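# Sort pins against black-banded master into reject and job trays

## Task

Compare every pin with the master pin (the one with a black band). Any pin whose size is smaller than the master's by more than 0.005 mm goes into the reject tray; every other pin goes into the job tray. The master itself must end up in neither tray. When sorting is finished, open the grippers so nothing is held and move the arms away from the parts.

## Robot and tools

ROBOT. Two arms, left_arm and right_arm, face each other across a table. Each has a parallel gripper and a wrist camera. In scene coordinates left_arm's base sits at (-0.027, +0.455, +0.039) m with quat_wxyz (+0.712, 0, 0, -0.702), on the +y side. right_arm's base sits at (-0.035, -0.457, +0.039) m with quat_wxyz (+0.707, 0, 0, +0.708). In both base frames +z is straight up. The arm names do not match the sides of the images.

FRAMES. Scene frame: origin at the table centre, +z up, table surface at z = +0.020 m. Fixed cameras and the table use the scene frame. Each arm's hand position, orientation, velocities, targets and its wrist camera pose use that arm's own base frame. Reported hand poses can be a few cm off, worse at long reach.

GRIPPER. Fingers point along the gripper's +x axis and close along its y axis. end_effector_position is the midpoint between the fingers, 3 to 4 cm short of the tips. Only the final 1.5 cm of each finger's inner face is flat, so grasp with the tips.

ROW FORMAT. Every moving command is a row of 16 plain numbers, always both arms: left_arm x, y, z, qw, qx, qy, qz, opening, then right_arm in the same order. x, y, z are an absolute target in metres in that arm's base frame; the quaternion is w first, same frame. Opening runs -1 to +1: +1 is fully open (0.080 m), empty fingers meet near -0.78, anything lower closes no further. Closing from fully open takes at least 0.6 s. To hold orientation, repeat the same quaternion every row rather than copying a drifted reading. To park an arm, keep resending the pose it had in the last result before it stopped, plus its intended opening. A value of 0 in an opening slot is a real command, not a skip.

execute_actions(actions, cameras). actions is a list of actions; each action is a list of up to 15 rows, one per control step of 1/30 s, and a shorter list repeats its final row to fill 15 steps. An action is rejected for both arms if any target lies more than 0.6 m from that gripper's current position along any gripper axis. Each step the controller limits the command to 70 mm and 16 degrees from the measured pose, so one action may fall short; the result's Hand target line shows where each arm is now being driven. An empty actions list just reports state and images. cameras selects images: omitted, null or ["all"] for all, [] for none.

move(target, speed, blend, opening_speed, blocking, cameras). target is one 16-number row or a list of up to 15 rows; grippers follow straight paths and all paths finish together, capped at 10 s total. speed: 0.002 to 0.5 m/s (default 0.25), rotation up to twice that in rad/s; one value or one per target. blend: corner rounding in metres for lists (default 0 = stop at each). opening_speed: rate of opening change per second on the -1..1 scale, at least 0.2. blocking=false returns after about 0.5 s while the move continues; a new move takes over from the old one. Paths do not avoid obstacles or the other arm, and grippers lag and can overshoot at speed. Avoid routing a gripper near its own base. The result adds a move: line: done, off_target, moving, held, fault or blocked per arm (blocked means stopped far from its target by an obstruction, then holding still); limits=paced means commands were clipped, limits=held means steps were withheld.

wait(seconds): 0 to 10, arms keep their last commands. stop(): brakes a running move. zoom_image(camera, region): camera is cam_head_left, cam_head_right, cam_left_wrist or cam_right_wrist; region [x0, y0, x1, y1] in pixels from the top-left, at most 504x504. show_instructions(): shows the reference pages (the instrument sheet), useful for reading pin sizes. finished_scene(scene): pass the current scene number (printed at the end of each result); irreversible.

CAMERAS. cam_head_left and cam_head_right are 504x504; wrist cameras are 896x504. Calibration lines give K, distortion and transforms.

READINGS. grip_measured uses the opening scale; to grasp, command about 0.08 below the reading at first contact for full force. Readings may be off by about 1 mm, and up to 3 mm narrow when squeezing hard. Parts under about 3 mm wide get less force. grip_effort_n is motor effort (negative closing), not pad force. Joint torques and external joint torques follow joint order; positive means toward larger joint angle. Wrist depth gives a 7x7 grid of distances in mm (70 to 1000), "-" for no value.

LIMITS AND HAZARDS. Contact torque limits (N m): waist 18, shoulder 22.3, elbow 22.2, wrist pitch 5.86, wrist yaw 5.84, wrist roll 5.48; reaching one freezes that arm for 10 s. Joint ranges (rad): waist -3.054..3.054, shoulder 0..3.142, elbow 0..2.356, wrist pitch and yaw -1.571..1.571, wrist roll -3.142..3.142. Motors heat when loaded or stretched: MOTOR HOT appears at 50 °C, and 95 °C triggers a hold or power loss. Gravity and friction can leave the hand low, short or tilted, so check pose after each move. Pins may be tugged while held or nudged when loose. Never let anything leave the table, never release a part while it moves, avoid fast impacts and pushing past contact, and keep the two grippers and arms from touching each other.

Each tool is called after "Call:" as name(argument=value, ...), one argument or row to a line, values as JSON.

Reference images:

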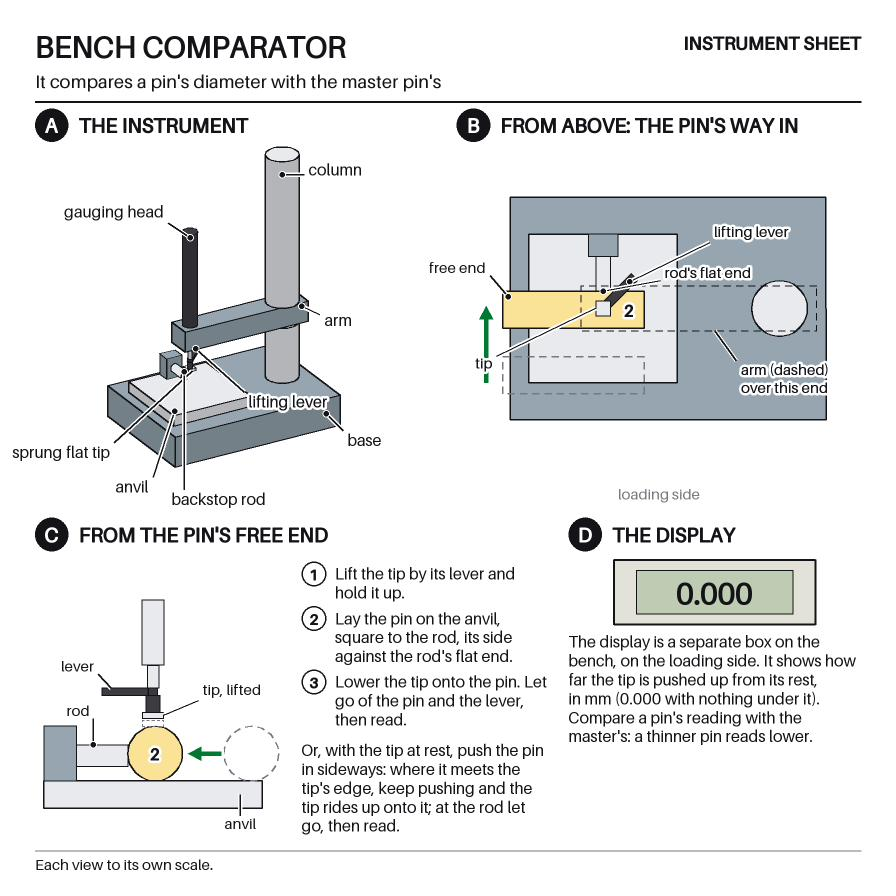

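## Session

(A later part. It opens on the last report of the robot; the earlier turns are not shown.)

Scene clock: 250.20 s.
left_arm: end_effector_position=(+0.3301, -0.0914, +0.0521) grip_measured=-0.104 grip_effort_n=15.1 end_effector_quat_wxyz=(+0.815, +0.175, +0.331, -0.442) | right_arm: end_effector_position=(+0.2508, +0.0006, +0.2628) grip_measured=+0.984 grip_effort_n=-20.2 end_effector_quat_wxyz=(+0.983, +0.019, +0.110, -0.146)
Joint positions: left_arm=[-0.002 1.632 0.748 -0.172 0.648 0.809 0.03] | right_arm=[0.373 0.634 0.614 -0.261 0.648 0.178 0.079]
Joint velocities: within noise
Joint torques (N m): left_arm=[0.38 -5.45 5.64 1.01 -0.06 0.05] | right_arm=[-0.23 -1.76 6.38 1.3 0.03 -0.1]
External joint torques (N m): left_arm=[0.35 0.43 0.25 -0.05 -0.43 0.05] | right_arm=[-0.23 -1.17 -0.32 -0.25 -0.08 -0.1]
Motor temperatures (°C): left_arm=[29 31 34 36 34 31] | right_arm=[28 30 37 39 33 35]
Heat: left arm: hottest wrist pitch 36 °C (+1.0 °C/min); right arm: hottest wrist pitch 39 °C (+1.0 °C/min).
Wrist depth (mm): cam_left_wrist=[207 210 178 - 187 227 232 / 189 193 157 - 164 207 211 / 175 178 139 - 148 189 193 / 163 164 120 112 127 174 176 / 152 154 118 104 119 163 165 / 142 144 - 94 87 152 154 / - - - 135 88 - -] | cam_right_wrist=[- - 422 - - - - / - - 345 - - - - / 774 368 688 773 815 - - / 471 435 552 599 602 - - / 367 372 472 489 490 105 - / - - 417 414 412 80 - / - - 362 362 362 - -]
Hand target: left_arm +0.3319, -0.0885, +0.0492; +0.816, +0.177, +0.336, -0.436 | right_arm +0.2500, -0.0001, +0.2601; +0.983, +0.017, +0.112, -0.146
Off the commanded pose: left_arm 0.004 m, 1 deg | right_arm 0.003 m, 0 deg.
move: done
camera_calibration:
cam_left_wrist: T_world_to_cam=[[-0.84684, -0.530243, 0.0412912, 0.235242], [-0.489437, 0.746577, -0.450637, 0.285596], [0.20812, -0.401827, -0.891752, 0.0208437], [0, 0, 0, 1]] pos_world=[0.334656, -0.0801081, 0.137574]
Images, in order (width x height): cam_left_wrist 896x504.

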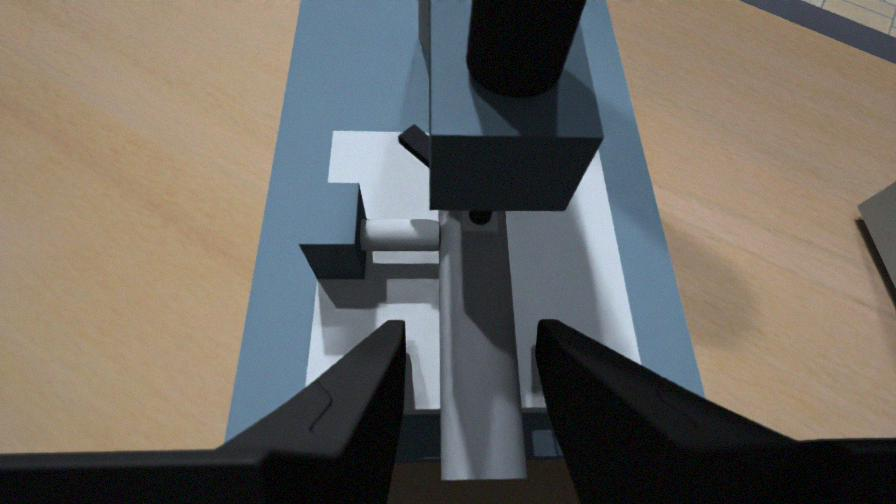

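Call:
move(
  target=[
    [0.3050, -0.0475, 0.1, 0.8155,0.1770,0.3360,-0.4360, -0.1, 0.25, 0.0, 0.26, 0.9828, 0.0166, 0.1120, -0.1460, 0.98],
    [0.27, -0.02, 0.18, 0.7330,0.2330,0.3036,-0.5624, -0.1, 0.25, 0.0, 0.26, 0.9828, 0.0166, 0.1120, -0.1460, 0.98],
  ],
  speed=[0.06,0.2],
  blend=[0.01,0],
  cameras=["cam_left_wrist"],
)

Scene clock: 257.60 s.
left_arm: end_effector_position=(+0.2677, -0.0213, +0.1788) grip_measured=-0.103 grip_effort_n=14.2 end_effector_quat_wxyz=(+0.732, +0.233, +0.305, -0.563) | right_arm: end_effector_position=(+0.2508, +0.0006, +0.2628) grip_measured=+0.984 grip_effort_n=-20.2 end_effector_quat_wxyz=(+0.983, +0.019, +0.110, -0.146)
Joint positions: left_arm=[0.326 1.52 1.224 -1.342 0.78 1.663 0.03] | right_arm=[0.373 0.634 0.614 -0.261 0.648 0.178 0.079]
Joint velocities: within noise
Joint torques (N m): left_arm=[0.3 -4.91 6.66 -0.03 0.6 0.1] | right_arm=[-0.23 -1.76 6.38 1.3 0.03 -0.1]
External joint torques (N m): left_arm=[0.31 0.22 1.13 -0.22 0.1 0.1] | right_arm=[-0.22 -1.19 -0.28 -0.24 -0.08 -0.1]
Motor temperatures (°C): left_arm=[29 31 34 36 34 31] | right_arm=[28 30 38 39 33 35]
Heat: left arm: hottest wrist pitch 36 °C (+1.0 °C/min); right arm: hottest wrist pitch 39 °C (+1.0 °C/min).
Wrist depth (mm): cam_left_wrist=[374 376 376 394 388 259 324 / 343 345 308 360 297 274 341 / 318 319 275 328 324 291 335 / 296 300 257 280 311 316 319 / 277 281 260 288 295 298 300 / 261 267 - 270 82 283 280 / - - - 254 81 - -] | cam_right_wrist=[- - 394 - - - - / - - 399 - - - - / 763 697 738 759 817 - - / 466 598 602 603 603 - - / 368 371 475 487 490 105 - / - - 414 412 413 80 - / - - 361 363 359 - -]
Hand target: left_arm +0.2700, -0.0200, +0.1800; +0.733, +0.233, +0.304, -0.562 | right_arm +0.2500, -0.0001, +0.2601; +0.983, +0.017, +0.112, -0.146
Off the commanded pose: left_arm 0.003 m, 0 deg | right_arm 0.003 m, 0 deg.
move: done
camera_calibration:
cam_left_wrist: T_world_to_cam=[[-0.970754, -0.237098, 0.0376997, 0.254303], [-0.229815, 0.872312, -0.431575, 0.189562], [0.0694398, -0.427617, -0.901289, 0.213237], [0, 0, 0, 1]] pos_world=[0.275623, -0.0138786, 0.264411]
Images, in order (width x height): cam_left_wrist 896x504.

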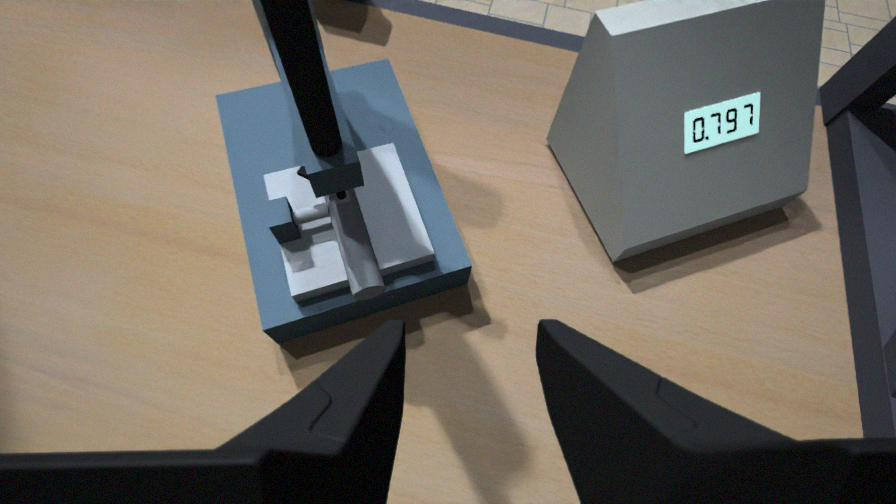

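Call:
zoom_image(
  camera="cam_left_wrist",
  region=[670, 80, 780, 160],
)

Call:
zoom_image(
  camera="cam_left_wrist",
  region=[240, 140, 460, 320],
)

Scaled by 4.582 from the camera's 896x504 image, which has a finer 1280x720 frame.

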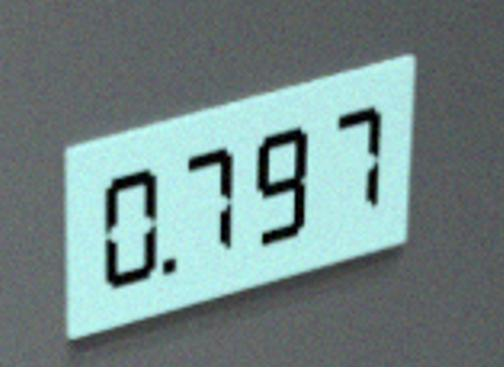

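Scaled by 2.291 from the camera's 896x504 image, which has a finer 1280x720 frame.

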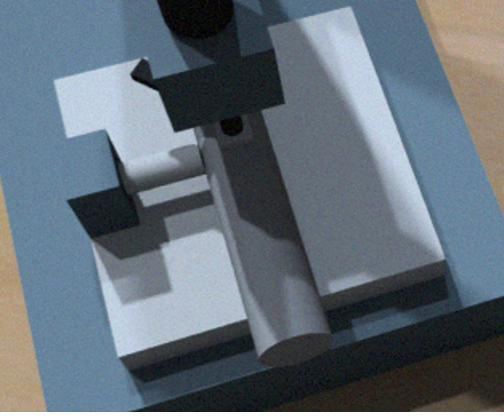

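Call:
move(
  target=[
    [0.3050, -0.0475, 0.1, 0.8131,0.1817,0.3368,-0.4387, -0.1, 0.25, 0.0, 0.26, 0.9828, 0.0166, 0.1120, -0.1460, 0.98],
    [0.3275, -0.0925, 0.0490, 0.8131,0.1817,0.3368,-0.4387, -0.1, 0.25, 0.0, 0.26, 0.9828, 0.0166, 0.1120, -0.1460, 0.98],
  ],
  speed=[0.2,0.06],
  blend=[0.01,0],
  cameras=["cam_left_wrist"],
)

Scene clock: 279.33 s.
left_arm: end_effector_position=(+0.3307, -0.0920, +0.0548) grip_measured=-0.103 grip_effort_n=14.2 end_effector_quat_wxyz=(+0.816, +0.184, +0.329, -0.438) | right_arm: end_effector_position=(+0.2508, +0.0006, +0.2628) grip_measured=+0.984 grip_effort_n=-20.7 end_effector_quat_wxyz=(+0.983, +0.019, +0.110, -0.146)
Joint positions: left_arm=[-0.01 1.619 0.748 -0.173 0.631 0.81 0.03] | right_arm=[0.373 0.634 0.614 -0.261 0.648 0.178 0.079]
Joint velocities: within noise
Joint torques (N m): left_arm=[-0.36 -5.55 4.11 1.11 0.19 -0.06] | right_arm=[-0.23 -1.75 6.38 1.3 0.03 -0.1]
External joint torques (N m): left_arm=[-0.32 0.24 -1.27 0.06 -0.17 -0.06] | right_arm=[-0.24 -1.14 -0.38 -0.27 -0.08 -0.1]
Motor temperatures (°C): left_arm=[29 32 35 35 34 31] | right_arm=[28 30 38 39 33 35]
Heat: left arm: hottest elbow 35 °C (+2.0 °C/min); right arm: hottest wrist pitch 39 °C (+0.0 °C/min).
Wrist depth (mm): cam_left_wrist=[213 215 179 - 184 226 229 / 195 197 163 - 165 206 208 / 180 182 145 - 149 189 192 / 167 168 119 114 129 175 176 / 156 157 119 104 121 163 164 / 146 148 - 96 87 153 154 / - - - 116 88 - -] | cam_right_wrist=[- - 427 - - - - / - - 341 - - - - / 760 365 685 756 834 - - / 469 429 554 604 600 - - / 369 371 475 488 490 105 - / - - 417 413 409 80 - / - - 363 361 363 - -]
Hand target: left_arm +0.3274, -0.0925, +0.0491; +0.813, +0.182, +0.337, -0.439 | right_arm +0.2500, -0.0001, +0.2601; +0.983, +0.017, +0.112, -0.146
Off the commanded pose: left_arm 0.007 m, 1 deg | right_arm 0.003 m, 0 deg.
move: done
camera_calibration:
cam_left_wrist: T_world_to_cam=[[-0.847405, -0.530496, 0.0218727, 0.236547], [-0.483246, 0.753554, -0.445678, 0.285876], [0.219948, -0.38824, -0.894926, 0.020446], [0, 0, 0, 1]] pos_world=[0.334102, -0.0819983, 0.140532]
Images, in order (width x height): cam_left_wrist 896x504.

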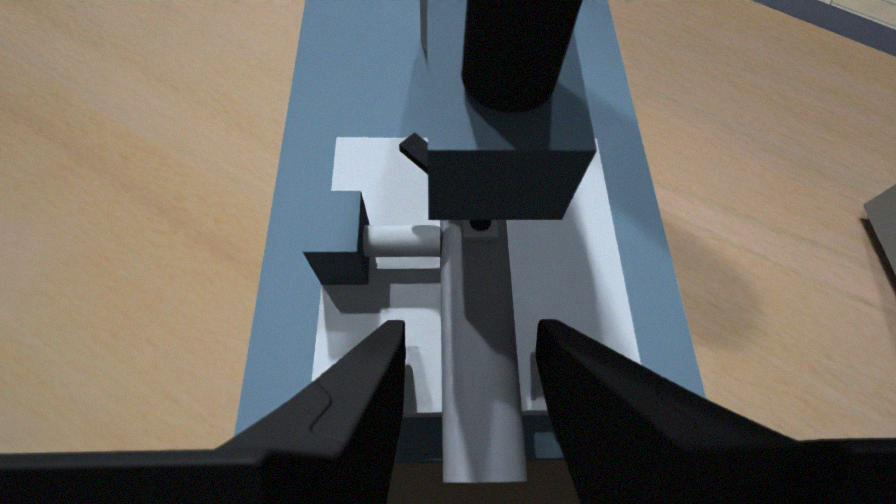

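Call:
move(
  target=[
    [0.3255, -0.0930, 0.0450, 0.8131,0.1817,0.3368,-0.4387, -0.1, 0.25, 0.0, 0.26, 0.9828, 0.0166, 0.1120, -0.1460, 0.98],
    [0.3255, -0.0930, 0.0455, 0.8131,0.1817,0.3368,-0.4387, -0.52, 0.25, 0.0, 0.26, 0.9828, 0.0166, 0.1120, -0.1460, 0.98],
  ],
  speed=0.04,
  opening_speed=0.6,
  cameras=["cam_left_wrist"],
)

Scene clock: 284.47 s.
left_arm: end_effector_position=(+0.3296, -0.0932, +0.0523) grip_measured=-0.467 grip_effort_n=-83.5 end_effector_quat_wxyz=(+0.817, +0.185, +0.327, -0.438) | right_arm: end_effector_position=(+0.2508, +0.0006, +0.2628) grip_measured=+0.984 grip_effort_n=-19.8 end_effector_quat_wxyz=(+0.983, +0.019, +0.110, -0.146)
Joint positions: left_arm=[-0.014 1.621 0.735 -0.153 0.629 0.807 0.014] | right_arm=[0.373 0.634 0.614 -0.261 0.648 0.178 0.079]
Joint velocities: within noise
Joint torques (N m): left_arm=[-0.14 -5.49 3.88 0.99 0.19 -0.03] | right_arm=[-0.23 -1.76 6.37 1.3 0.03 -0.1]
External joint torques (N m): left_arm=[-0.18 0.28 -1.51 -0.09 -0.16 -0.03] | right_arm=[-0.21 -1.17 -0.31 -0.24 -0.09 -0.1]
Motor temperatures (°C): left_arm=[29 32 35 35 34 31] | right_arm=[28 30 38 39 33 35]
Heat: left arm: hottest elbow 35 °C (+2.0 °C/min); right arm: hottest wrist pitch 39 °C (+0.0 °C/min).
Wrist depth (mm): cam_left_wrist=[211 214 180 - 181 222 227 / 194 196 159 - 162 203 206 / 179 180 134 - 144 187 189 / 166 167 113 112 126 173 174 / 155 156 117 101 119 161 162 / 143 144 118 94 81 149 152 / - - - 88 - - -] | cam_right_wrist=[- - - - - - - / - - 345 - - - - / 770 370 697 777 823 - - / 469 426 548 599 603 - - / 368 372 474 486 489 105 - / - - 417 416 414 80 - / - - 362 360 364 - -]
Hand target: left_arm +0.3255, -0.0930, +0.0457; +0.813, +0.182, +0.337, -0.439 | right_arm +0.2500, -0.0001, +0.2601; +0.983, +0.017, +0.112, -0.146
Off the commanded pose: left_arm 0.008 m, 1 deg | right_arm 0.003 m, 0 deg.
move: done
camera_calibration:
cam_left_wrist: T_world_to_cam=[[-0.848275, -0.529226, 0.01871, 0.235556], [-0.480371, 0.754136, -0.447797, 0.284329], [0.222876, -0.388842, -0.89394, 0.0168336], [0, 0, 0, 1]] pos_world=[0.332648, -0.0832145, 0.137962]
Images, in order (width x height): cam_left_wrist 896x504.

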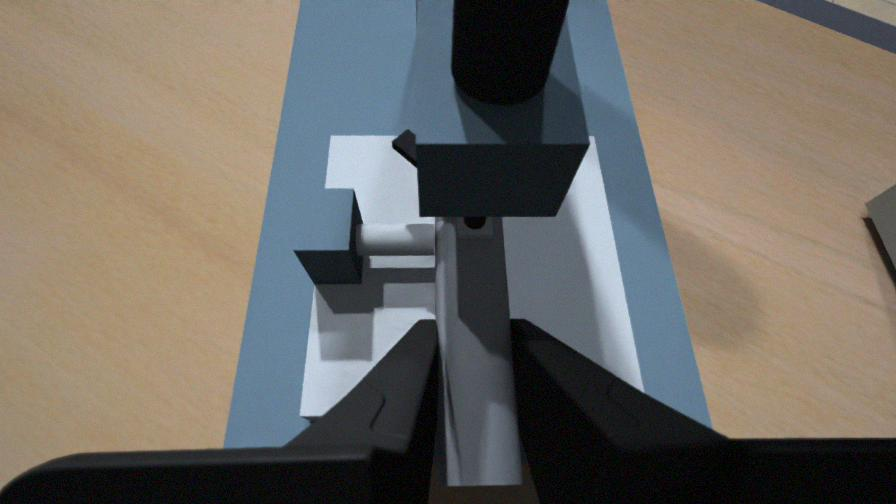

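Call:
move(
  target=[
    [0.2962, -0.1122, 0.0480, 0.8131,0.1817,0.3368,-0.4387, -0.52, 0.25, 0.0, 0.26, 0.9828, 0.0166, 0.1120, -0.1460, 0.98],
    [0.2962, -0.1122, 0.12, 0.8131,0.1817,0.3368,-0.4387, -0.52, 0.25, 0.0, 0.26, 0.9828, 0.0166, 0.1120, -0.1460, 0.98],
    [0.27, -0.03, 0.14, 0.9239,0,0.3827,0, -0.52, 0.25, 0.0, 0.26, 0.9828, 0.0166, 0.1120, -0.1460, 0.98],
    [0.345, 0.05, 0.10, 0.9239,0,0.3827,0, -0.52, 0.25, 0.0, 0.26, 0.9828, 0.0166, 0.1120, -0.1460, 0.98],
  ],
  speed=[0.04,0.1,0.25,0.2],
  blend=[0.003,0.02,0.03,0],
)

Scene clock: 300.57 s.
left_arm: end_effector_position=(+0.3395, +0.0486, +0.0936) grip_measured=-0.467 grip_effort_n=-83.5 end_effector_quat_wxyz=(+0.920, -0.001, +0.392, +0.001) | right_arm: end_effector_position=(+0.2508, +0.0006, +0.2628) grip_measured=+0.984 grip_effort_n=-20.2 end_effector_quat_wxyz=(+0.983, +0.019, +0.110, -0.146)
Joint positions: left_arm=[0.203 1.369 0.675 -0.121 0.139 0.145 0.014] | right_arm=[0.373 0.634 0.614 -0.261 0.648 0.178 0.079]
Joint velocities: within noise
Joint torques (N m): left_arm=[0.34 -5.01 8.03 1.68 0.27 0.1] | right_arm=[-0.23 -1.76 6.38 1.3 0.03 -0.1]
External joint torques (N m): left_arm=[0.36 -0.31 1.8 0.28 0.19 0.1] | right_arm=[-0.23 -1.2 -0.31 -0.25 -0.08 -0.1]
Motor temperatures (°C): left_arm=[29 32 34 36 34 31] | right_arm=[28 30 38 39 33 35]
Heat: left arm: hottest wrist pitch 36 °C (+1.0 °C/min); right arm: hottest wrist pitch 39 °C (+0.0 °C/min).
Wrist depth (mm): cam_left_wrist=[251 256 262 265 269 274 279 / 233 233 239 242 248 252 255 / 215 216 222 119 230 234 236 / 196 203 206 110 214 217 205 / 187 192 193 100 202 203 171 / 178 180 - 94 82 191 162 / - - - 88 - - -] | cam_right_wrist=[- - 395 - - - - / - - 446 - - - - / 761 692 428 695 824 - - / 469 599 579 597 596 - - / 369 369 474 485 486 106 - / - - 419 414 417 80 - / - - 359 362 361 - -]
Hand target: left_arm +0.3449, +0.0500, +0.1001; +0.924, +0.000, +0.383, +0.000 | right_arm +0.2500, -0.0001, +0.2601; +0.983, +0.017, +0.112, -0.146
Off the commanded pose: left_arm 0.009 m, 1 deg | right_arm 0.003 m, 0 deg.
move: off_target (left_arm)
camera_calibration:
cam_left_wrist: T_world_to_cam=[[-0.0175644, -0.999171, 0.0367286, 0.0573243], [-0.909272, 0.000684869, -0.416202, 0.379908], [0.415832, -0.0407067, -0.90853, 0.0256306], [0, 0, 0, 1]] pos_world=[0.335789, 0.0580599, 0.179299]
cam_right_wrist: T_world_to_cam=[[-0.343552, -0.939048, -0.0126603, 0.0939391], [-0.512669, 0.198822, -0.835248, 0.373056], [0.786856, -0.280461, -0.549727, 0.0265351], [0, 0, 0, 1]] pos_world=[0.202648, 0.0214839, 0.32737]

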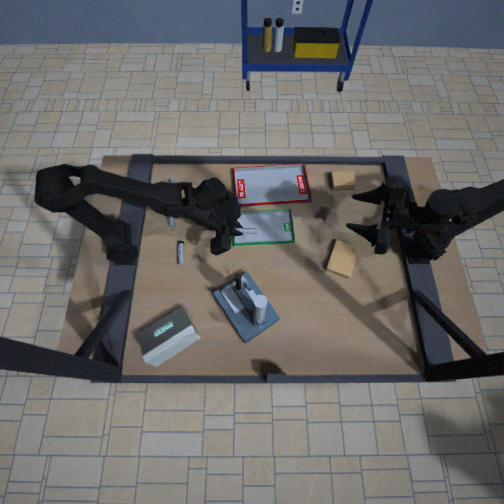

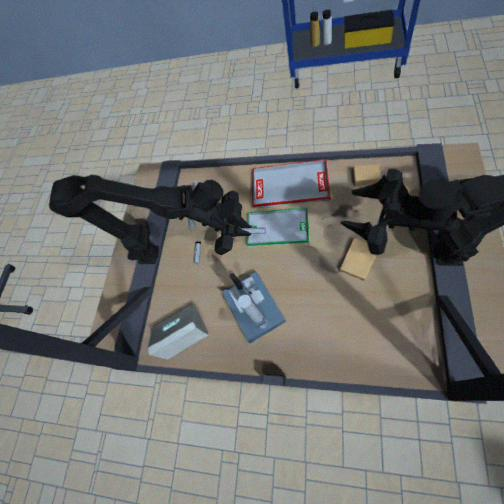

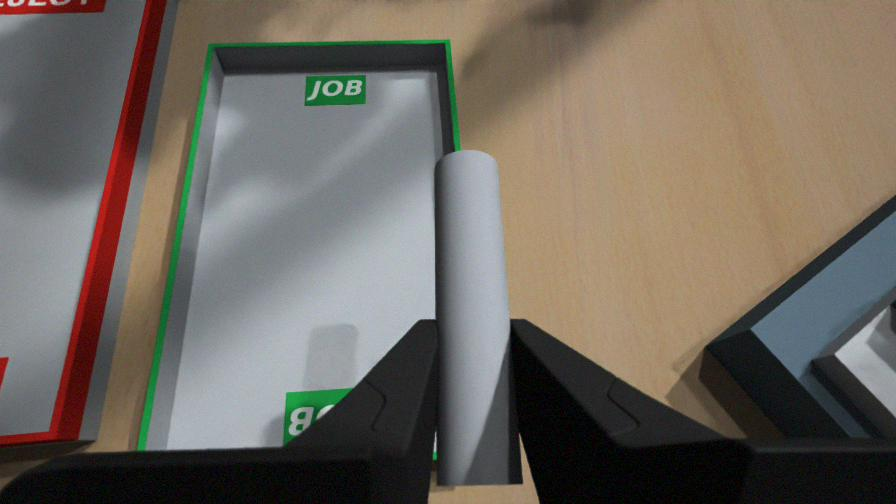

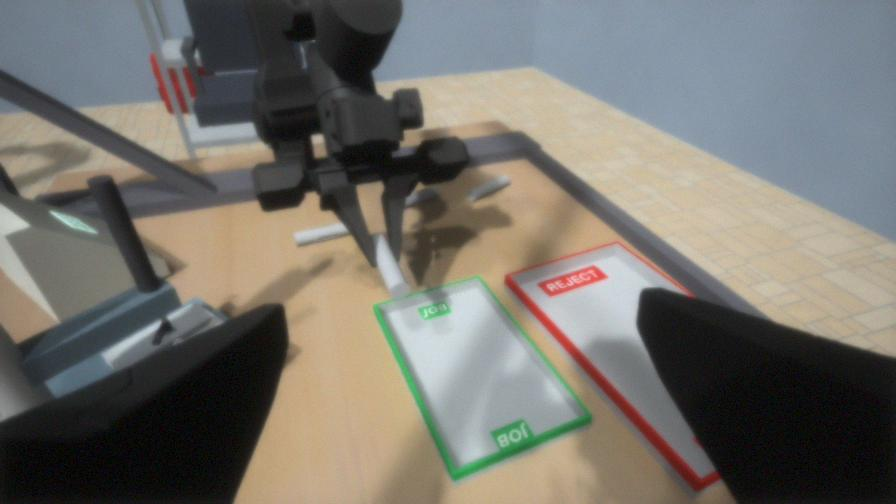

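Call:
move(
  target=[0.371, 0.065, 0.045, 0.9232,-0.0150,0.3824,0.0363, -0.52, 0.25, 0.0, 0.26, 0.9828, 0.0166, 0.1120, -0.1460, 0.98],
  speed=0.1,
  cameras=["cam_left_wrist","cam_right_wrist"],
)

Scene clock: 310.13 s.
left_arm: end_effector_position=(+0.3722, +0.0634, +0.0474) grip_measured=-0.467 grip_effort_n=-83.5 end_effector_quat_wxyz=(+0.924, -0.014, +0.381, +0.032) | right_arm: end_effector_position=(+0.2508, +0.0006, +0.2628) grip_measured=+0.984 grip_effort_n=-19.8 end_effector_quat_wxyz=(+0.983, +0.019, +0.110, -0.146)
Joint positions: left_arm=[0.208 1.622 0.665 0.171 0.098 0.096 0.014] | right_arm=[0.373 0.634 0.614 -0.261 0.648 0.178 0.079]
Joint velocities: within noise
Joint torques (N m): left_arm=[0.26 -6.24 4.76 1.74 -0.14 -0.05] | right_arm=[-0.23 -1.75 6.38 1.3 0.03 -0.1]
External joint torques (N m): left_arm=[0.26 -0.36 -0.7 0.32 -0.19 -0.06] | right_arm=[-0.22 -1.12 -0.37 -0.26 -0.09 -0.11]
Motor temperatures (°C): left_arm=[29 32 35 37 34 31] | right_arm=[28 30 38 39 33 35]
Heat: left arm: hottest wrist pitch 37 °C (+1.0 °C/min); right arm: hottest wrist pitch 39 °C (+0.0 °C/min).
Wrist depth (mm): cam_left_wrist=[190 193 193 196 209 213 217 / 169 180 184 186 191 195 198 / 159 167 170 167 176 179 182 / 153 154 157 110 163 166 168 / 145 144 148 101 153 155 157 / 136 136 - 94 81 146 146 / - - - 89 - - -] | cam_right_wrist=[- - 448 - - - - / - - 440 - - - - / 768 683 690 455 820 - - / 464 605 457 553 604 - - / 369 372 475 471 486 105 - / - - 419 414 416 80 - / - - 362 359 360 - -]
Hand target: left_arm +0.3710, +0.0651, +0.0450; +0.923, -0.015, +0.382, +0.036 | right_arm +0.2500, -0.0001, +0.2601; +0.983, +0.017, +0.112, -0.146
Off the commanded pose: left_arm 0.003 m, 1 deg | right_arm 0.003 m, 0 deg.
move: done
camera_calibration:
cam_left_wrist: T_world_to_cam=[[0.0495634, -0.998109, 0.0363704, 0.0493286], [-0.89701, -0.0604981, -0.43785, 0.390751], [0.439222, -0.0109233, -0.898312, -0.0403981], [0, 0, 0, 1]] pos_world=[0.365807, 0.0724337, 0.133006]
cam_right_wrist: T_world_to_cam=[[-0.343552, -0.939048, -0.0126603, 0.0939391], [-0.512669, 0.198822, -0.835248, 0.373056], [0.786856, -0.280461, -0.549727, 0.0265351], [0, 0, 0, 1]] pos_world=[0.202648, 0.0214839, 0.32737]
Images, in order (width x height): cam_left_wrist 896x504, cam_right_wrist 896x504.

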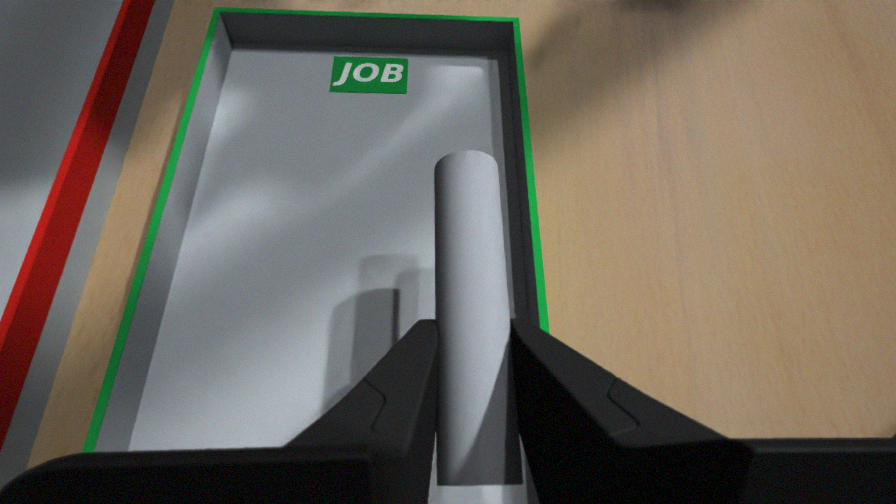

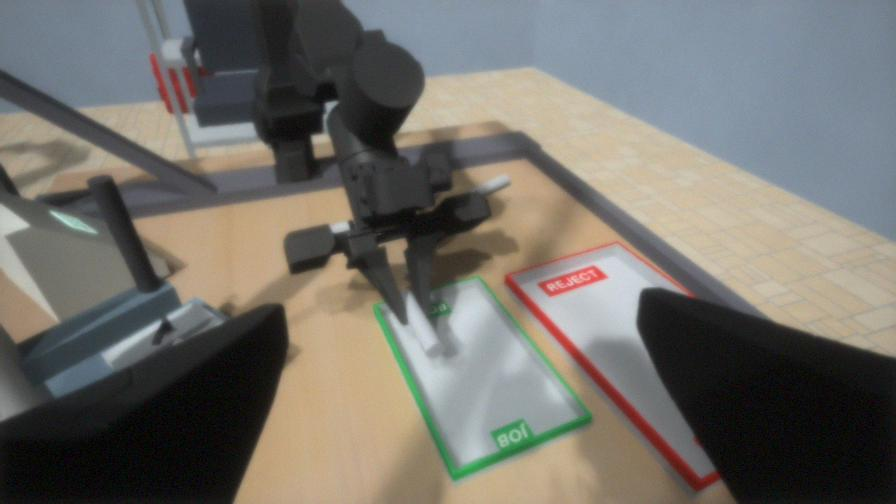

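Call:
move(
  target=[
    [0.371, 0.083, 0.045, 0.9232,-0.0150,0.3824,0.0363, -0.52, 0.25, 0.0, 0.26, 0.9828, 0.0166, 0.1120, -0.1460, 0.98],
    [0.371, 0.083, 0.018, 0.9232,-0.0150,0.3824,0.0363, -0.52, 0.25, 0.0, 0.26, 0.9828, 0.0166, 0.1120, -0.1460, 0.98],
  ],
  speed=[0.1,0.05],
  cameras=["cam_left_wrist","cam_right_wrist"],
)

Call:
move(
  target=[0.371, 0.083, 0.013, 0.9232,-0.0150,0.3824,0.0363, -0.52, 0.25, 0.0, 0.26, 0.9828, 0.0166, 0.1120, -0.1460, 0.98],
  speed=0.03,
  cameras=["cam_left_wrist","cam_right_wrist"],
)

Scene clock: 318.40 s.
left_arm: end_effector_position=(+0.3725, +0.0834, +0.0205) grip_measured=-0.467 grip_effort_n=-83.5 end_effector_quat_wxyz=(+0.924, -0.014, +0.381, +0.039) | right_arm: end_effector_position=(+0.2508, +0.0006, +0.2628) grip_measured=+0.984 grip_effort_n=-20.2 end_effector_quat_wxyz=(+0.983, +0.019, +0.110, -0.146)
Joint positions: left_arm=[0.272 1.731 0.641 0.299 0.132 0.137 0.014] | right_arm=[0.373 0.634 0.614 -0.261 0.648 0.178 0.079]
Joint velocities: within noise
Joint torques (N m): left_arm=[0.23 -6.57 4.18 1.72 0.27 0.1] | right_arm=[-0.23 -1.75 6.38 1.3 0.03 -0.1]
External joint torques (N m): left_arm=[0.23 -0.3 -0.89 0.27 0.2 0.1] | right_arm=[-0.23 -1.15 -0.35 -0.26 -0.09 -0.1]
Motor temperatures (°C): left_arm=[29 32 35 38 34 31] | right_arm=[28 30 38 39 33 35]
Heat: left arm: hottest wrist pitch 38 °C (+2.0 °C/min); right arm: hottest wrist pitch 39 °C (+0.0 °C/min).
Wrist depth (mm): cam_left_wrist=[155 155 163 165 167 174 176 / 129 145 149 151 153 158 161 / 129 135 138 136 139 146 148 / 127 125 128 110 129 135 137 / 120 115 121 101 122 126 127 / 113 109 - 94 81 118 119 / - - - 88 - - -] | cam_right_wrist=[- - 474 - - - - / - - 615 944 - - - / 773 685 709 692 820 - - / 470 607 576 469 607 - - / 367 369 473 468 487 105 - / - - 418 413 411 80 - / - - 358 360 361 - -]
Hand target: left_arm +0.3709, +0.0830, +0.0180; +0.923, -0.015, +0.383, +0.036 | right_arm +0.2500, -0.0001, +0.2601; +0.983, +0.017, +0.112, -0.146
Off the commanded pose: left_arm 0.003 m, 0 deg | right_arm 0.003 m, 0 deg.
move: done
camera_calibration:
cam_left_wrist: T_world_to_cam=[[0.0610683, -0.997633, 0.0315923, 0.066041], [-0.896535, -0.0687376, -0.437608, 0.380949], [0.438744, -0.00159959, -0.898611, -0.0650574], [0, 0, 0, 1]] pos_world=[0.366044, 0.0919662, 0.106158]
cam_right_wrist: T_world_to_cam=[[-0.343552, -0.939048, -0.0126603, 0.0939391], [-0.512669, 0.198822, -0.835248, 0.373056], [0.786856, -0.280461, -0.549727, 0.0265351], [0, 0, 0, 1]] pos_world=[0.202648, 0.0214839, 0.32737]
Images, in order (width x height): cam_left_wrist 896x504, cam_right_wrist 896x504.

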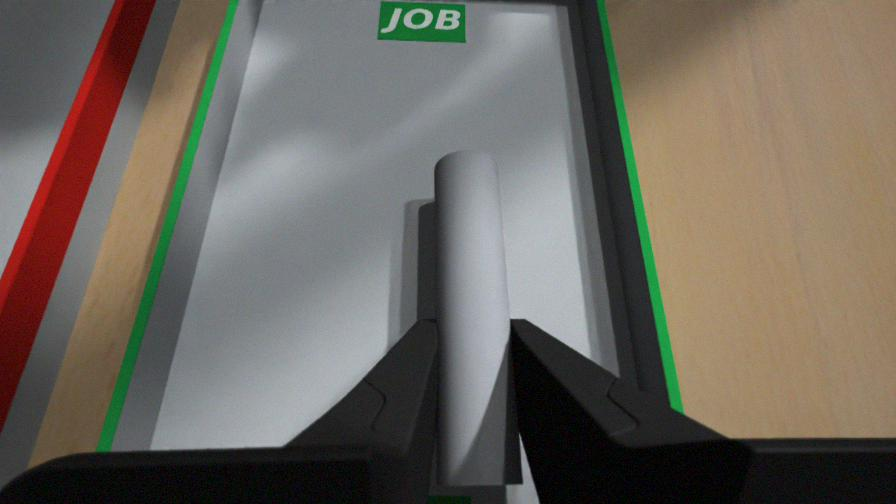

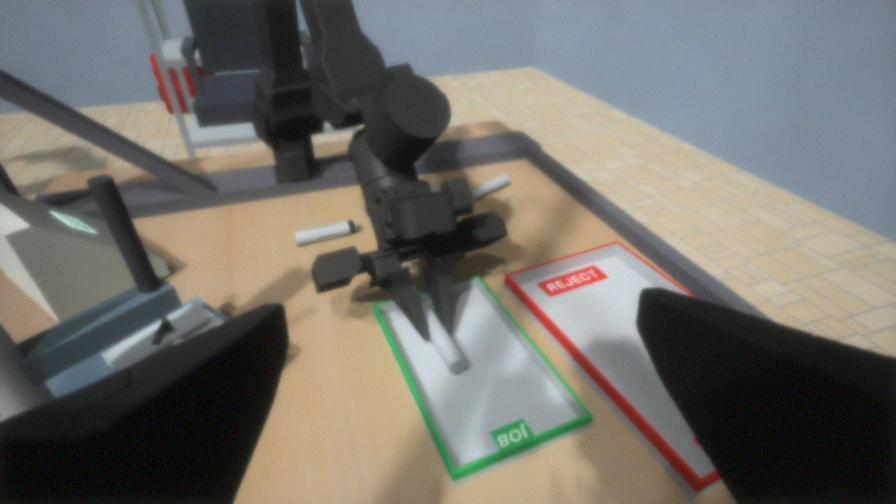

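Scene clock: 319.17 s.
left_arm: end_effector_position=(+0.3732, +0.0836, +0.0165) grip_measured=-0.467 grip_effort_n=-83.5 end_effector_quat_wxyz=(+0.924, -0.014, +0.379, +0.039) | right_arm: end_effector_position=(+0.2508, +0.0006, +0.2628) grip_measured=+0.984 grip_effort_n=-19.8 end_effector_quat_wxyz=(+0.983, +0.019, +0.110, -0.146)
Joint positions: left_arm=[0.272 1.748 0.636 0.325 0.132 0.137 0.014] | right_arm=[0.373 0.634 0.614 -0.261 0.648 0.178 0.079]
Joint velocities: within noise
Joint torques (N m): left_arm=[0.22 -6.43 4 1.67 0.26 0.1] | right_arm=[-0.23 -1.76 6.38 1.3 0.03 -0.1]
External joint torques (N m): left_arm=[0.24 -0.16 -0.91 0.24 0.19 0.1] | right_arm=[-0.24 -1.18 -0.33 -0.26 -0.08 -0.1]
Motor temperatures (°C): left_arm=[29 32 35 38 34 31] | right_arm=[28 30 38 39 33 35]
Heat: left arm: hottest wrist pitch 38 °C (+2.0 °C/min); right arm: hottest wrist pitch 39 °C (+0.0 °C/min).
Wrist depth (mm): cam_left_wrist=[136 154 157 160 161 168 170 / 129 141 145 146 147 154 155 / 129 130 133 132 136 142 143 / 124 121 125 110 126 131 133 / 115 112 117 101 120 121 123 / 95 106 110 94 81 113 115 / - - - 88 - - -] | cam_right_wrist=[- - 475 - - - - / - - 619 917 - - - / 765 686 709 690 811 - - / 462 605 592 474 596 - - / 368 371 475 469 484 105 - / - - 413 413 411 80 - / - - 363 365 364 - -]
Hand target: left_arm +0.3710, +0.0831, +0.0131; +0.923, -0.015, +0.382, +0.036 | right_arm +0.2500, -0.0001, +0.2601; +0.983, +0.017, +0.112, -0.146
Off the commanded pose: left_arm 0.004 m, 0 deg | right_arm 0.003 m, 0 deg.
move: done
camera_calibration:
cam_left_wrist: T_world_to_cam=[[0.060965, -0.997662, 0.0308734, 0.0663706], [-0.895083, -0.0683324, -0.440633, 0.379297], [0.441713, -0.000771041, -0.897156, -0.0701698], [0, 0, 0, 1]] pos_world=[0.366451, 0.0920796, 0.102129]
cam_right_wrist: T_world_to_cam=[[-0.343552, -0.939048, -0.0126603, 0.0939391], [-0.512669, 0.198822, -0.835248, 0.373056], [0.786856, -0.280461, -0.549727, 0.0265351], [0, 0, 0, 1]] pos_world=[0.202648, 0.0214839, 0.32737]
Images, in order (width x height): cam_left_wrist 896x504, cam_right_wrist 896x504.

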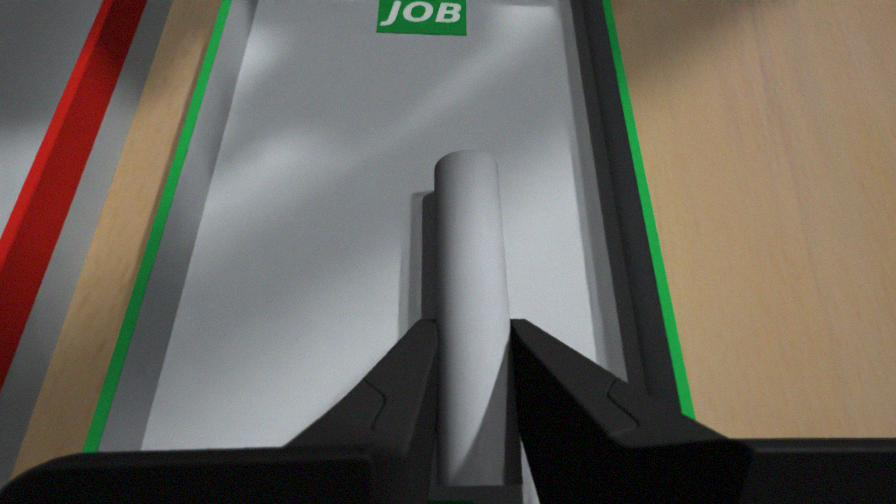

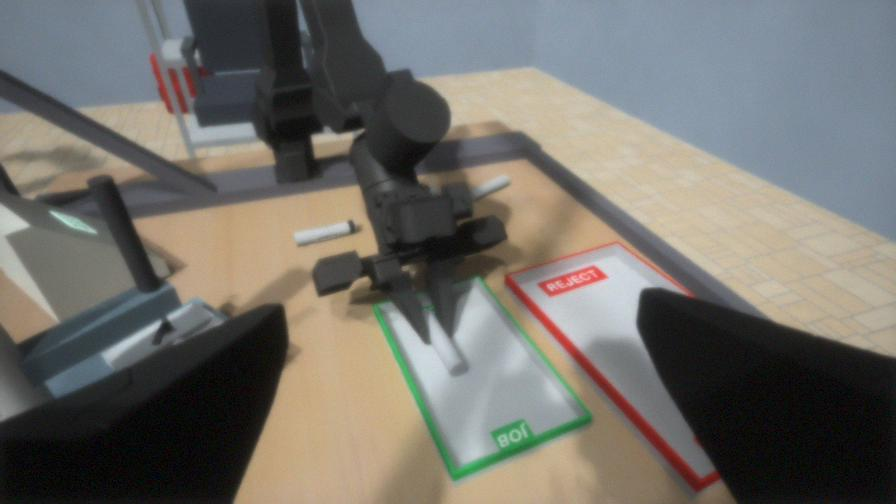

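Call:
move(
  target=[0.371, 0.083, 0.009, 0.9232,-0.0150,0.3824,0.0363, -0.52, 0.25, 0.0, 0.26, 0.9828, 0.0166, 0.1120, -0.1460, 0.98],
  speed=0.03,
  cameras=["cam_left_wrist"],
)

Scene clock: 322.67 s.
left_arm: end_effector_position=(+0.3746, +0.0838, +0.0153) grip_measured=-0.467 grip_effort_n=-83.5 end_effector_quat_wxyz=(+0.926, -0.013, +0.375, +0.039) | right_arm: end_effector_position=(+0.2508, +0.0006, +0.2628) grip_measured=+0.984 grip_effort_n=-20.2 end_effector_quat_wxyz=(+0.983, +0.019, +0.110, -0.146)
Joint positions: left_arm=[0.272 1.759 0.633 0.348 0.133 0.137 0.014] | right_arm=[0.373 0.634 0.614 -0.261 0.648 0.178 0.079]
Joint velocities: within noise
Joint torques (N m): left_arm=[0.22 -5.88 3.71 1.5 0.23 0.1] | right_arm=[-0.23 -1.75 6.37 1.3 0.03 -0.1]
External joint torques (N m): left_arm=[0.21 0.43 -1.14 0.07 0.17 0.09] | right_arm=[-0.25 -1.17 -0.33 -0.25 -0.08 -0.1]
Motor temperatures (°C): left_arm=[29 32 34 38 34 31] | right_arm=[28 30 38 39 33 35]
Heat: left arm: hottest wrist pitch 38 °C (+2.0 °C/min); right arm: hottest wrist pitch 39 °C (+0.0 °C/min).
Wrist depth (mm): cam_left_wrist=[136 154 158 161 162 169 171 / 129 141 145 146 148 154 156 / 129 130 133 131 136 142 143 / 124 121 124 110 126 130 132 / - 111 117 101 119 120 123 / 95 106 109 94 81 113 115 / - - - 88 - - -] | cam_right_wrist=[- - 556 - - - - / - - 622 929 - - - / 768 698 720 690 814 - - / 472 605 599 474 601 - - / 369 373 470 473 491 106 - / - - 415 412 415 80 - / - - 362 361 364 - -]
Hand target: left_arm +0.3709, +0.0830, +0.0091; +0.923, -0.015, +0.382, +0.036 | right_arm +0.2500, -0.0001, +0.2601; +0.983, +0.017, +0.112, -0.146
Off the commanded pose: left_arm 0.007 m, 1 deg | right_arm 0.003 m, 0 deg.
move: done
camera_calibration:
cam_left_wrist: T_world_to_cam=[[0.0598817, -0.997762, 0.0297399, 0.0669796], [-0.891119, -0.0668591, -0.448817, 0.378596], [0.449801, 0.000374125, -0.893129, -0.0750933], [0, 0, 0, 1]] pos_world=[0.36714, 0.0921703, 0.10086]
Images, in order (width x height): cam_left_wrist 896x504.

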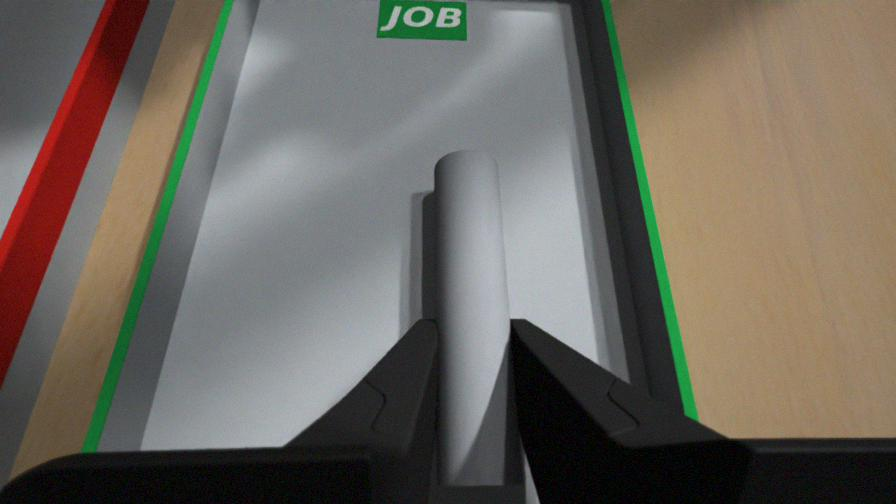

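Call:
move(
  target=[
    [0.371, 0.083, 0.012, 0.9232,-0.0150,0.3824,0.0363, -0.52, 0.25, 0.0, 0.26, 0.9828, 0.0166, 0.1120, -0.1460, 0.98],
    [0.371, 0.083, 0.012, 0.9232,-0.0150,0.3824,0.0363, -0.2, 0.25, 0.0, 0.26, 0.9828, 0.0166, 0.1120, -0.1460, 0.98],
    [0.331, 0.080, 0.052, 0.9232,-0.0150,0.3824,0.0363, -0.2, 0.25, 0.0, 0.26, 0.9828, 0.0166, 0.1120, -0.1460, 0.98],
    [0.26, 0.09, 0.14, 0.9232,-0.0150,0.3824,0.0363, -0.2, 0.25, 0.0, 0.26, 0.9828, 0.0166, 0.1120, -0.1460, 0.98],
    [0.175, 0.11, 0.14, 0.6718,0.2627,0.2783,-0.6342, -0.2, 0.25, 0.0, 0.26, 0.9828, 0.0166, 0.1120, -0.1460, 0.98],
  ],
  speed=[0.05,0.05,0.08,0.25,0.25],
  opening_speed=0.6,
  blend=[0,0,0.01,0.03,0],
)

Scene clock: 339.03 s.
left_arm: end_effector_position=(+0.1745, +0.1088, +0.1364) grip_measured=-0.203 grip_effort_n=14.2 end_effector_quat_wxyz=(+0.690, +0.315, +0.310, -0.573) | right_arm: end_effector_position=(+0.2508, +0.0006, +0.2628) grip_measured=+0.984 grip_effort_n=-20.2 end_effector_quat_wxyz=(+0.983, +0.019, +0.110, -0.146)
Joint positions: left_arm=[0.918 1.618 1.173 -1.577 0.504 2.489 0.026] | right_arm=[0.373 0.634 0.614 -0.261 0.648 0.178 0.079]
Joint velocities: within noise
Joint torques (N m): left_arm=[-0.33 -6.88 5.8 -0.66 0.16 0.09] | right_arm=[-0.23 -1.77 6.39 1.3 0.03 -0.1]
External joint torques (N m): left_arm=[-0.33 -1.74 1 -0.19 -0.16 0.09] | right_arm=[-0.24 -1.13 -0.39 -0.27 -0.08 -0.1]
Motor temperatures (°C): left_arm=[29 33 34 38 34 31] | right_arm=[28 30 38 40 33 35]
Heat: left arm: hottest wrist pitch 38 °C (+3.0 °C/min); right arm: hottest wrist pitch 40 °C (+1.0 °C/min).
Wrist depth (mm): cam_left_wrist=[304 270 295 296 292 288 261 / 287 285 281 278 276 273 248 / 271 269 266 263 261 259 197 / 253 254 254 250 249 246 216 / 238 242 243 239 237 235 214 / 231 232 - 226 82 226 206 / - - - 218 - - -] | cam_right_wrist=[- - 623 518 - - - / - - 671 884 - - - / 763 695 726 775 819 - - / 471 599 601 600 596 - - / 370 371 473 490 487 106 - / - - 417 414 415 80 - / - - 364 362 364 - -]
Hand target: left_arm +0.1753, +0.1097, +0.1392; +0.687, +0.324, +0.310, -0.572 | right_arm +0.2500, -0.0001, +0.2601; +0.983, +0.017, +0.112, -0.146
Off the commanded pose: left_arm 0.004 m, 10 deg | right_arm 0.003 m, 0 deg.
joint sent to its limit (left arm) — joint 4 (wrist pitch), lower limit. The joint targets are off in orientation, not in position.
move: off_target (left_arm)
camera_calibration:
cam_left_wrist: T_world_to_cam=[[-0.990686, -0.129195, -0.0430114, 0.199089], [-0.109214, 0.942562, -0.315672, -0.00815767], [0.0813242, -0.308035, -0.947893, 0.228405], [0, 0, 0, 1]] pos_world=[0.177769, 0.103767, 0.222491]
cam_right_wrist: T_world_to_cam=[[-0.343552, -0.939048, -0.0126603, 0.0939391], [-0.512669, 0.198822, -0.835248, 0.373056], [0.786856, -0.280461, -0.549727, 0.0265351], [0, 0, 0, 1]] pos_world=[0.202648, 0.0214839, 0.32737]

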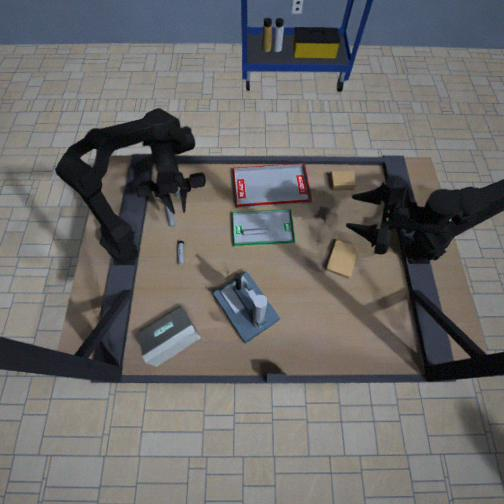

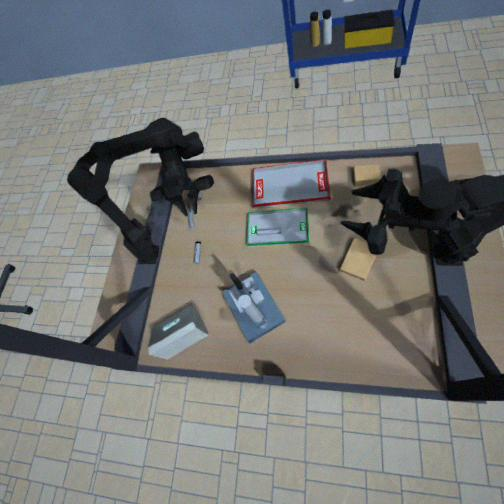

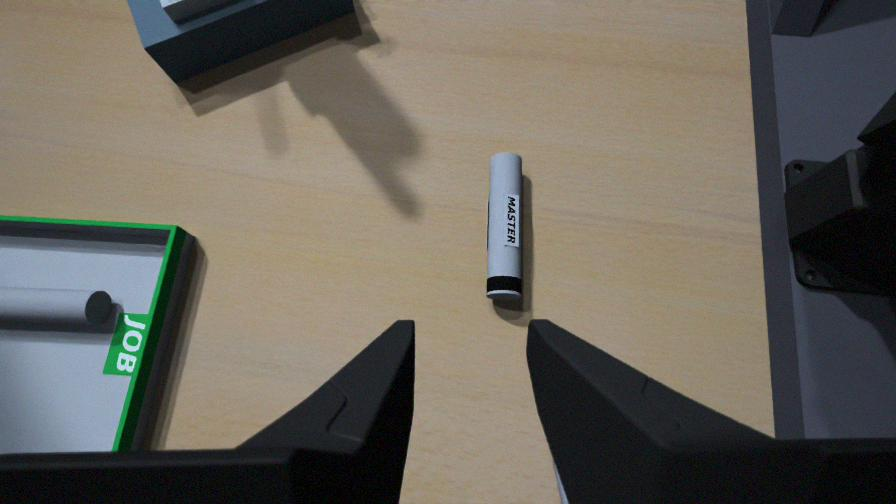

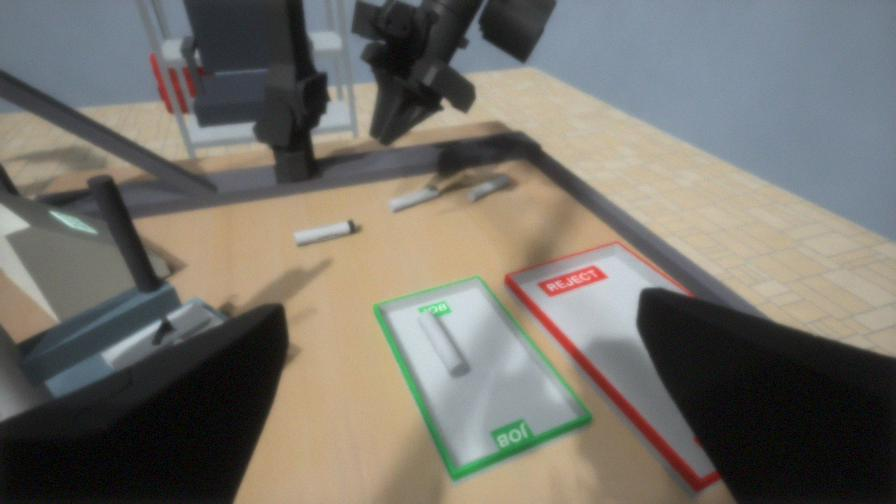

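Call:
move(
  target=[0.1625, 0.092, 0.06, 0.6757,0.2610,0.2799,-0.6301, -0.1, 0.25, 0.0, 0.26, 0.9828, 0.0166, 0.1120, -0.1460, 0.98],
  speed=0.12,
  cameras=["cam_left_wrist"],
)

Scene clock: 345.57 s.
left_arm: end_effector_position=(+0.1644, +0.0946, +0.0627) grip_measured=-0.103 grip_effort_n=14.2 end_effector_quat_wxyz=(+0.678, +0.267, +0.281, -0.625) | right_arm: end_effector_position=(+0.2508, +0.0006, +0.2628) grip_measured=+0.984 grip_effort_n=-19.8 end_effector_quat_wxyz=(+0.983, +0.019, +0.110, -0.146)
Joint positions: left_arm=[0.91 1.798 0.99 -1.386 0.497 2.571 0.03] | right_arm=[0.373 0.634 0.614 -0.261 0.648 0.178 0.079]
Joint velocities: within noise
Joint torques (N m): left_arm=[-0.34 -5.28 2.78 -0.64 0.13 0.1] | right_arm=[-0.23 -1.76 6.38 1.3 0.02 -0.1]
External joint torques (N m): left_arm=[-0.33 0.25 -1.03 0.08 -0.15 0.1] | right_arm=[-0.23 -1.18 -0.34 -0.26 -0.09 -0.1]
Motor temperatures (°C): left_arm=[29 33 35 38 34 31] | right_arm=[28 30 38 40 33 35]
Heat: left arm: hottest wrist pitch 38 °C (+3.0 °C/min); right arm: hottest wrist pitch 40 °C (+1.0 °C/min).
Wrist depth (mm): cam_left_wrist=[217 223 226 229 232 234 209 / 203 205 208 210 213 216 192 / 188 190 192 192 197 199 171 / 176 177 179 177 182 184 169 / 164 166 169 167 172 172 167 / 156 157 - 158 82 163 159 / - - - 149 88 - -] | cam_right_wrist=[- - - 567 - - - / - - 663 564 - - - / 764 695 714 693 808 - - / 465 597 601 606 607 - - / 369 369 475 489 487 105 - / - - 417 413 415 80 - / - - 364 361 361 - -]
Hand target: left_arm +0.1625, +0.0920, +0.0601; +0.676, +0.261, +0.280, -0.630 | right_arm +0.2500, -0.0001, +0.2601; +0.983, +0.017, +0.112, -0.146
Off the commanded pose: left_arm 0.004 m, 1 deg | right_arm 0.003 m, 0 deg.
move: done
camera_calibration:
cam_left_wrist: T_world_to_cam=[[-0.998085, -0.0570791, 0.0238186, 0.174239], [-0.0617859, 0.902716, -0.425777, -0.0162292], [0.00280156, -0.426434, -0.904514, 0.176343], [0, 0, 0, 1]] pos_world=[0.172409, 0.0997946, 0.148445]
Images, in order (width x height): cam_left_wrist 896x504.

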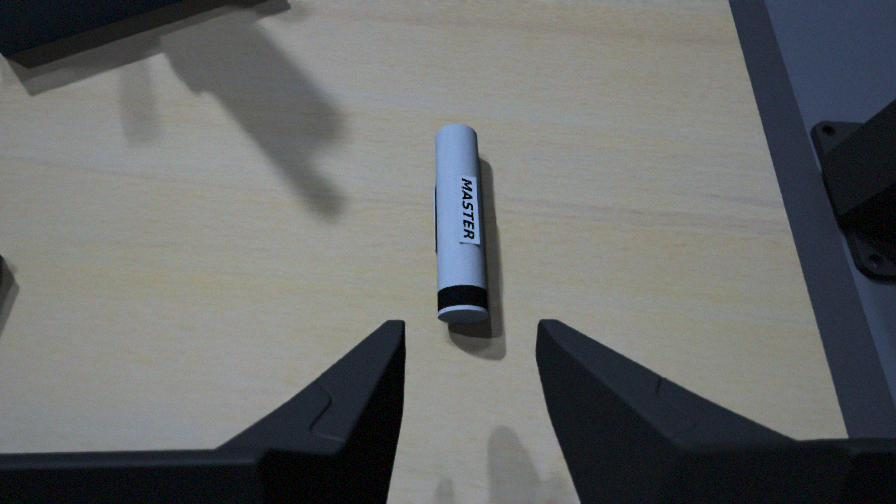

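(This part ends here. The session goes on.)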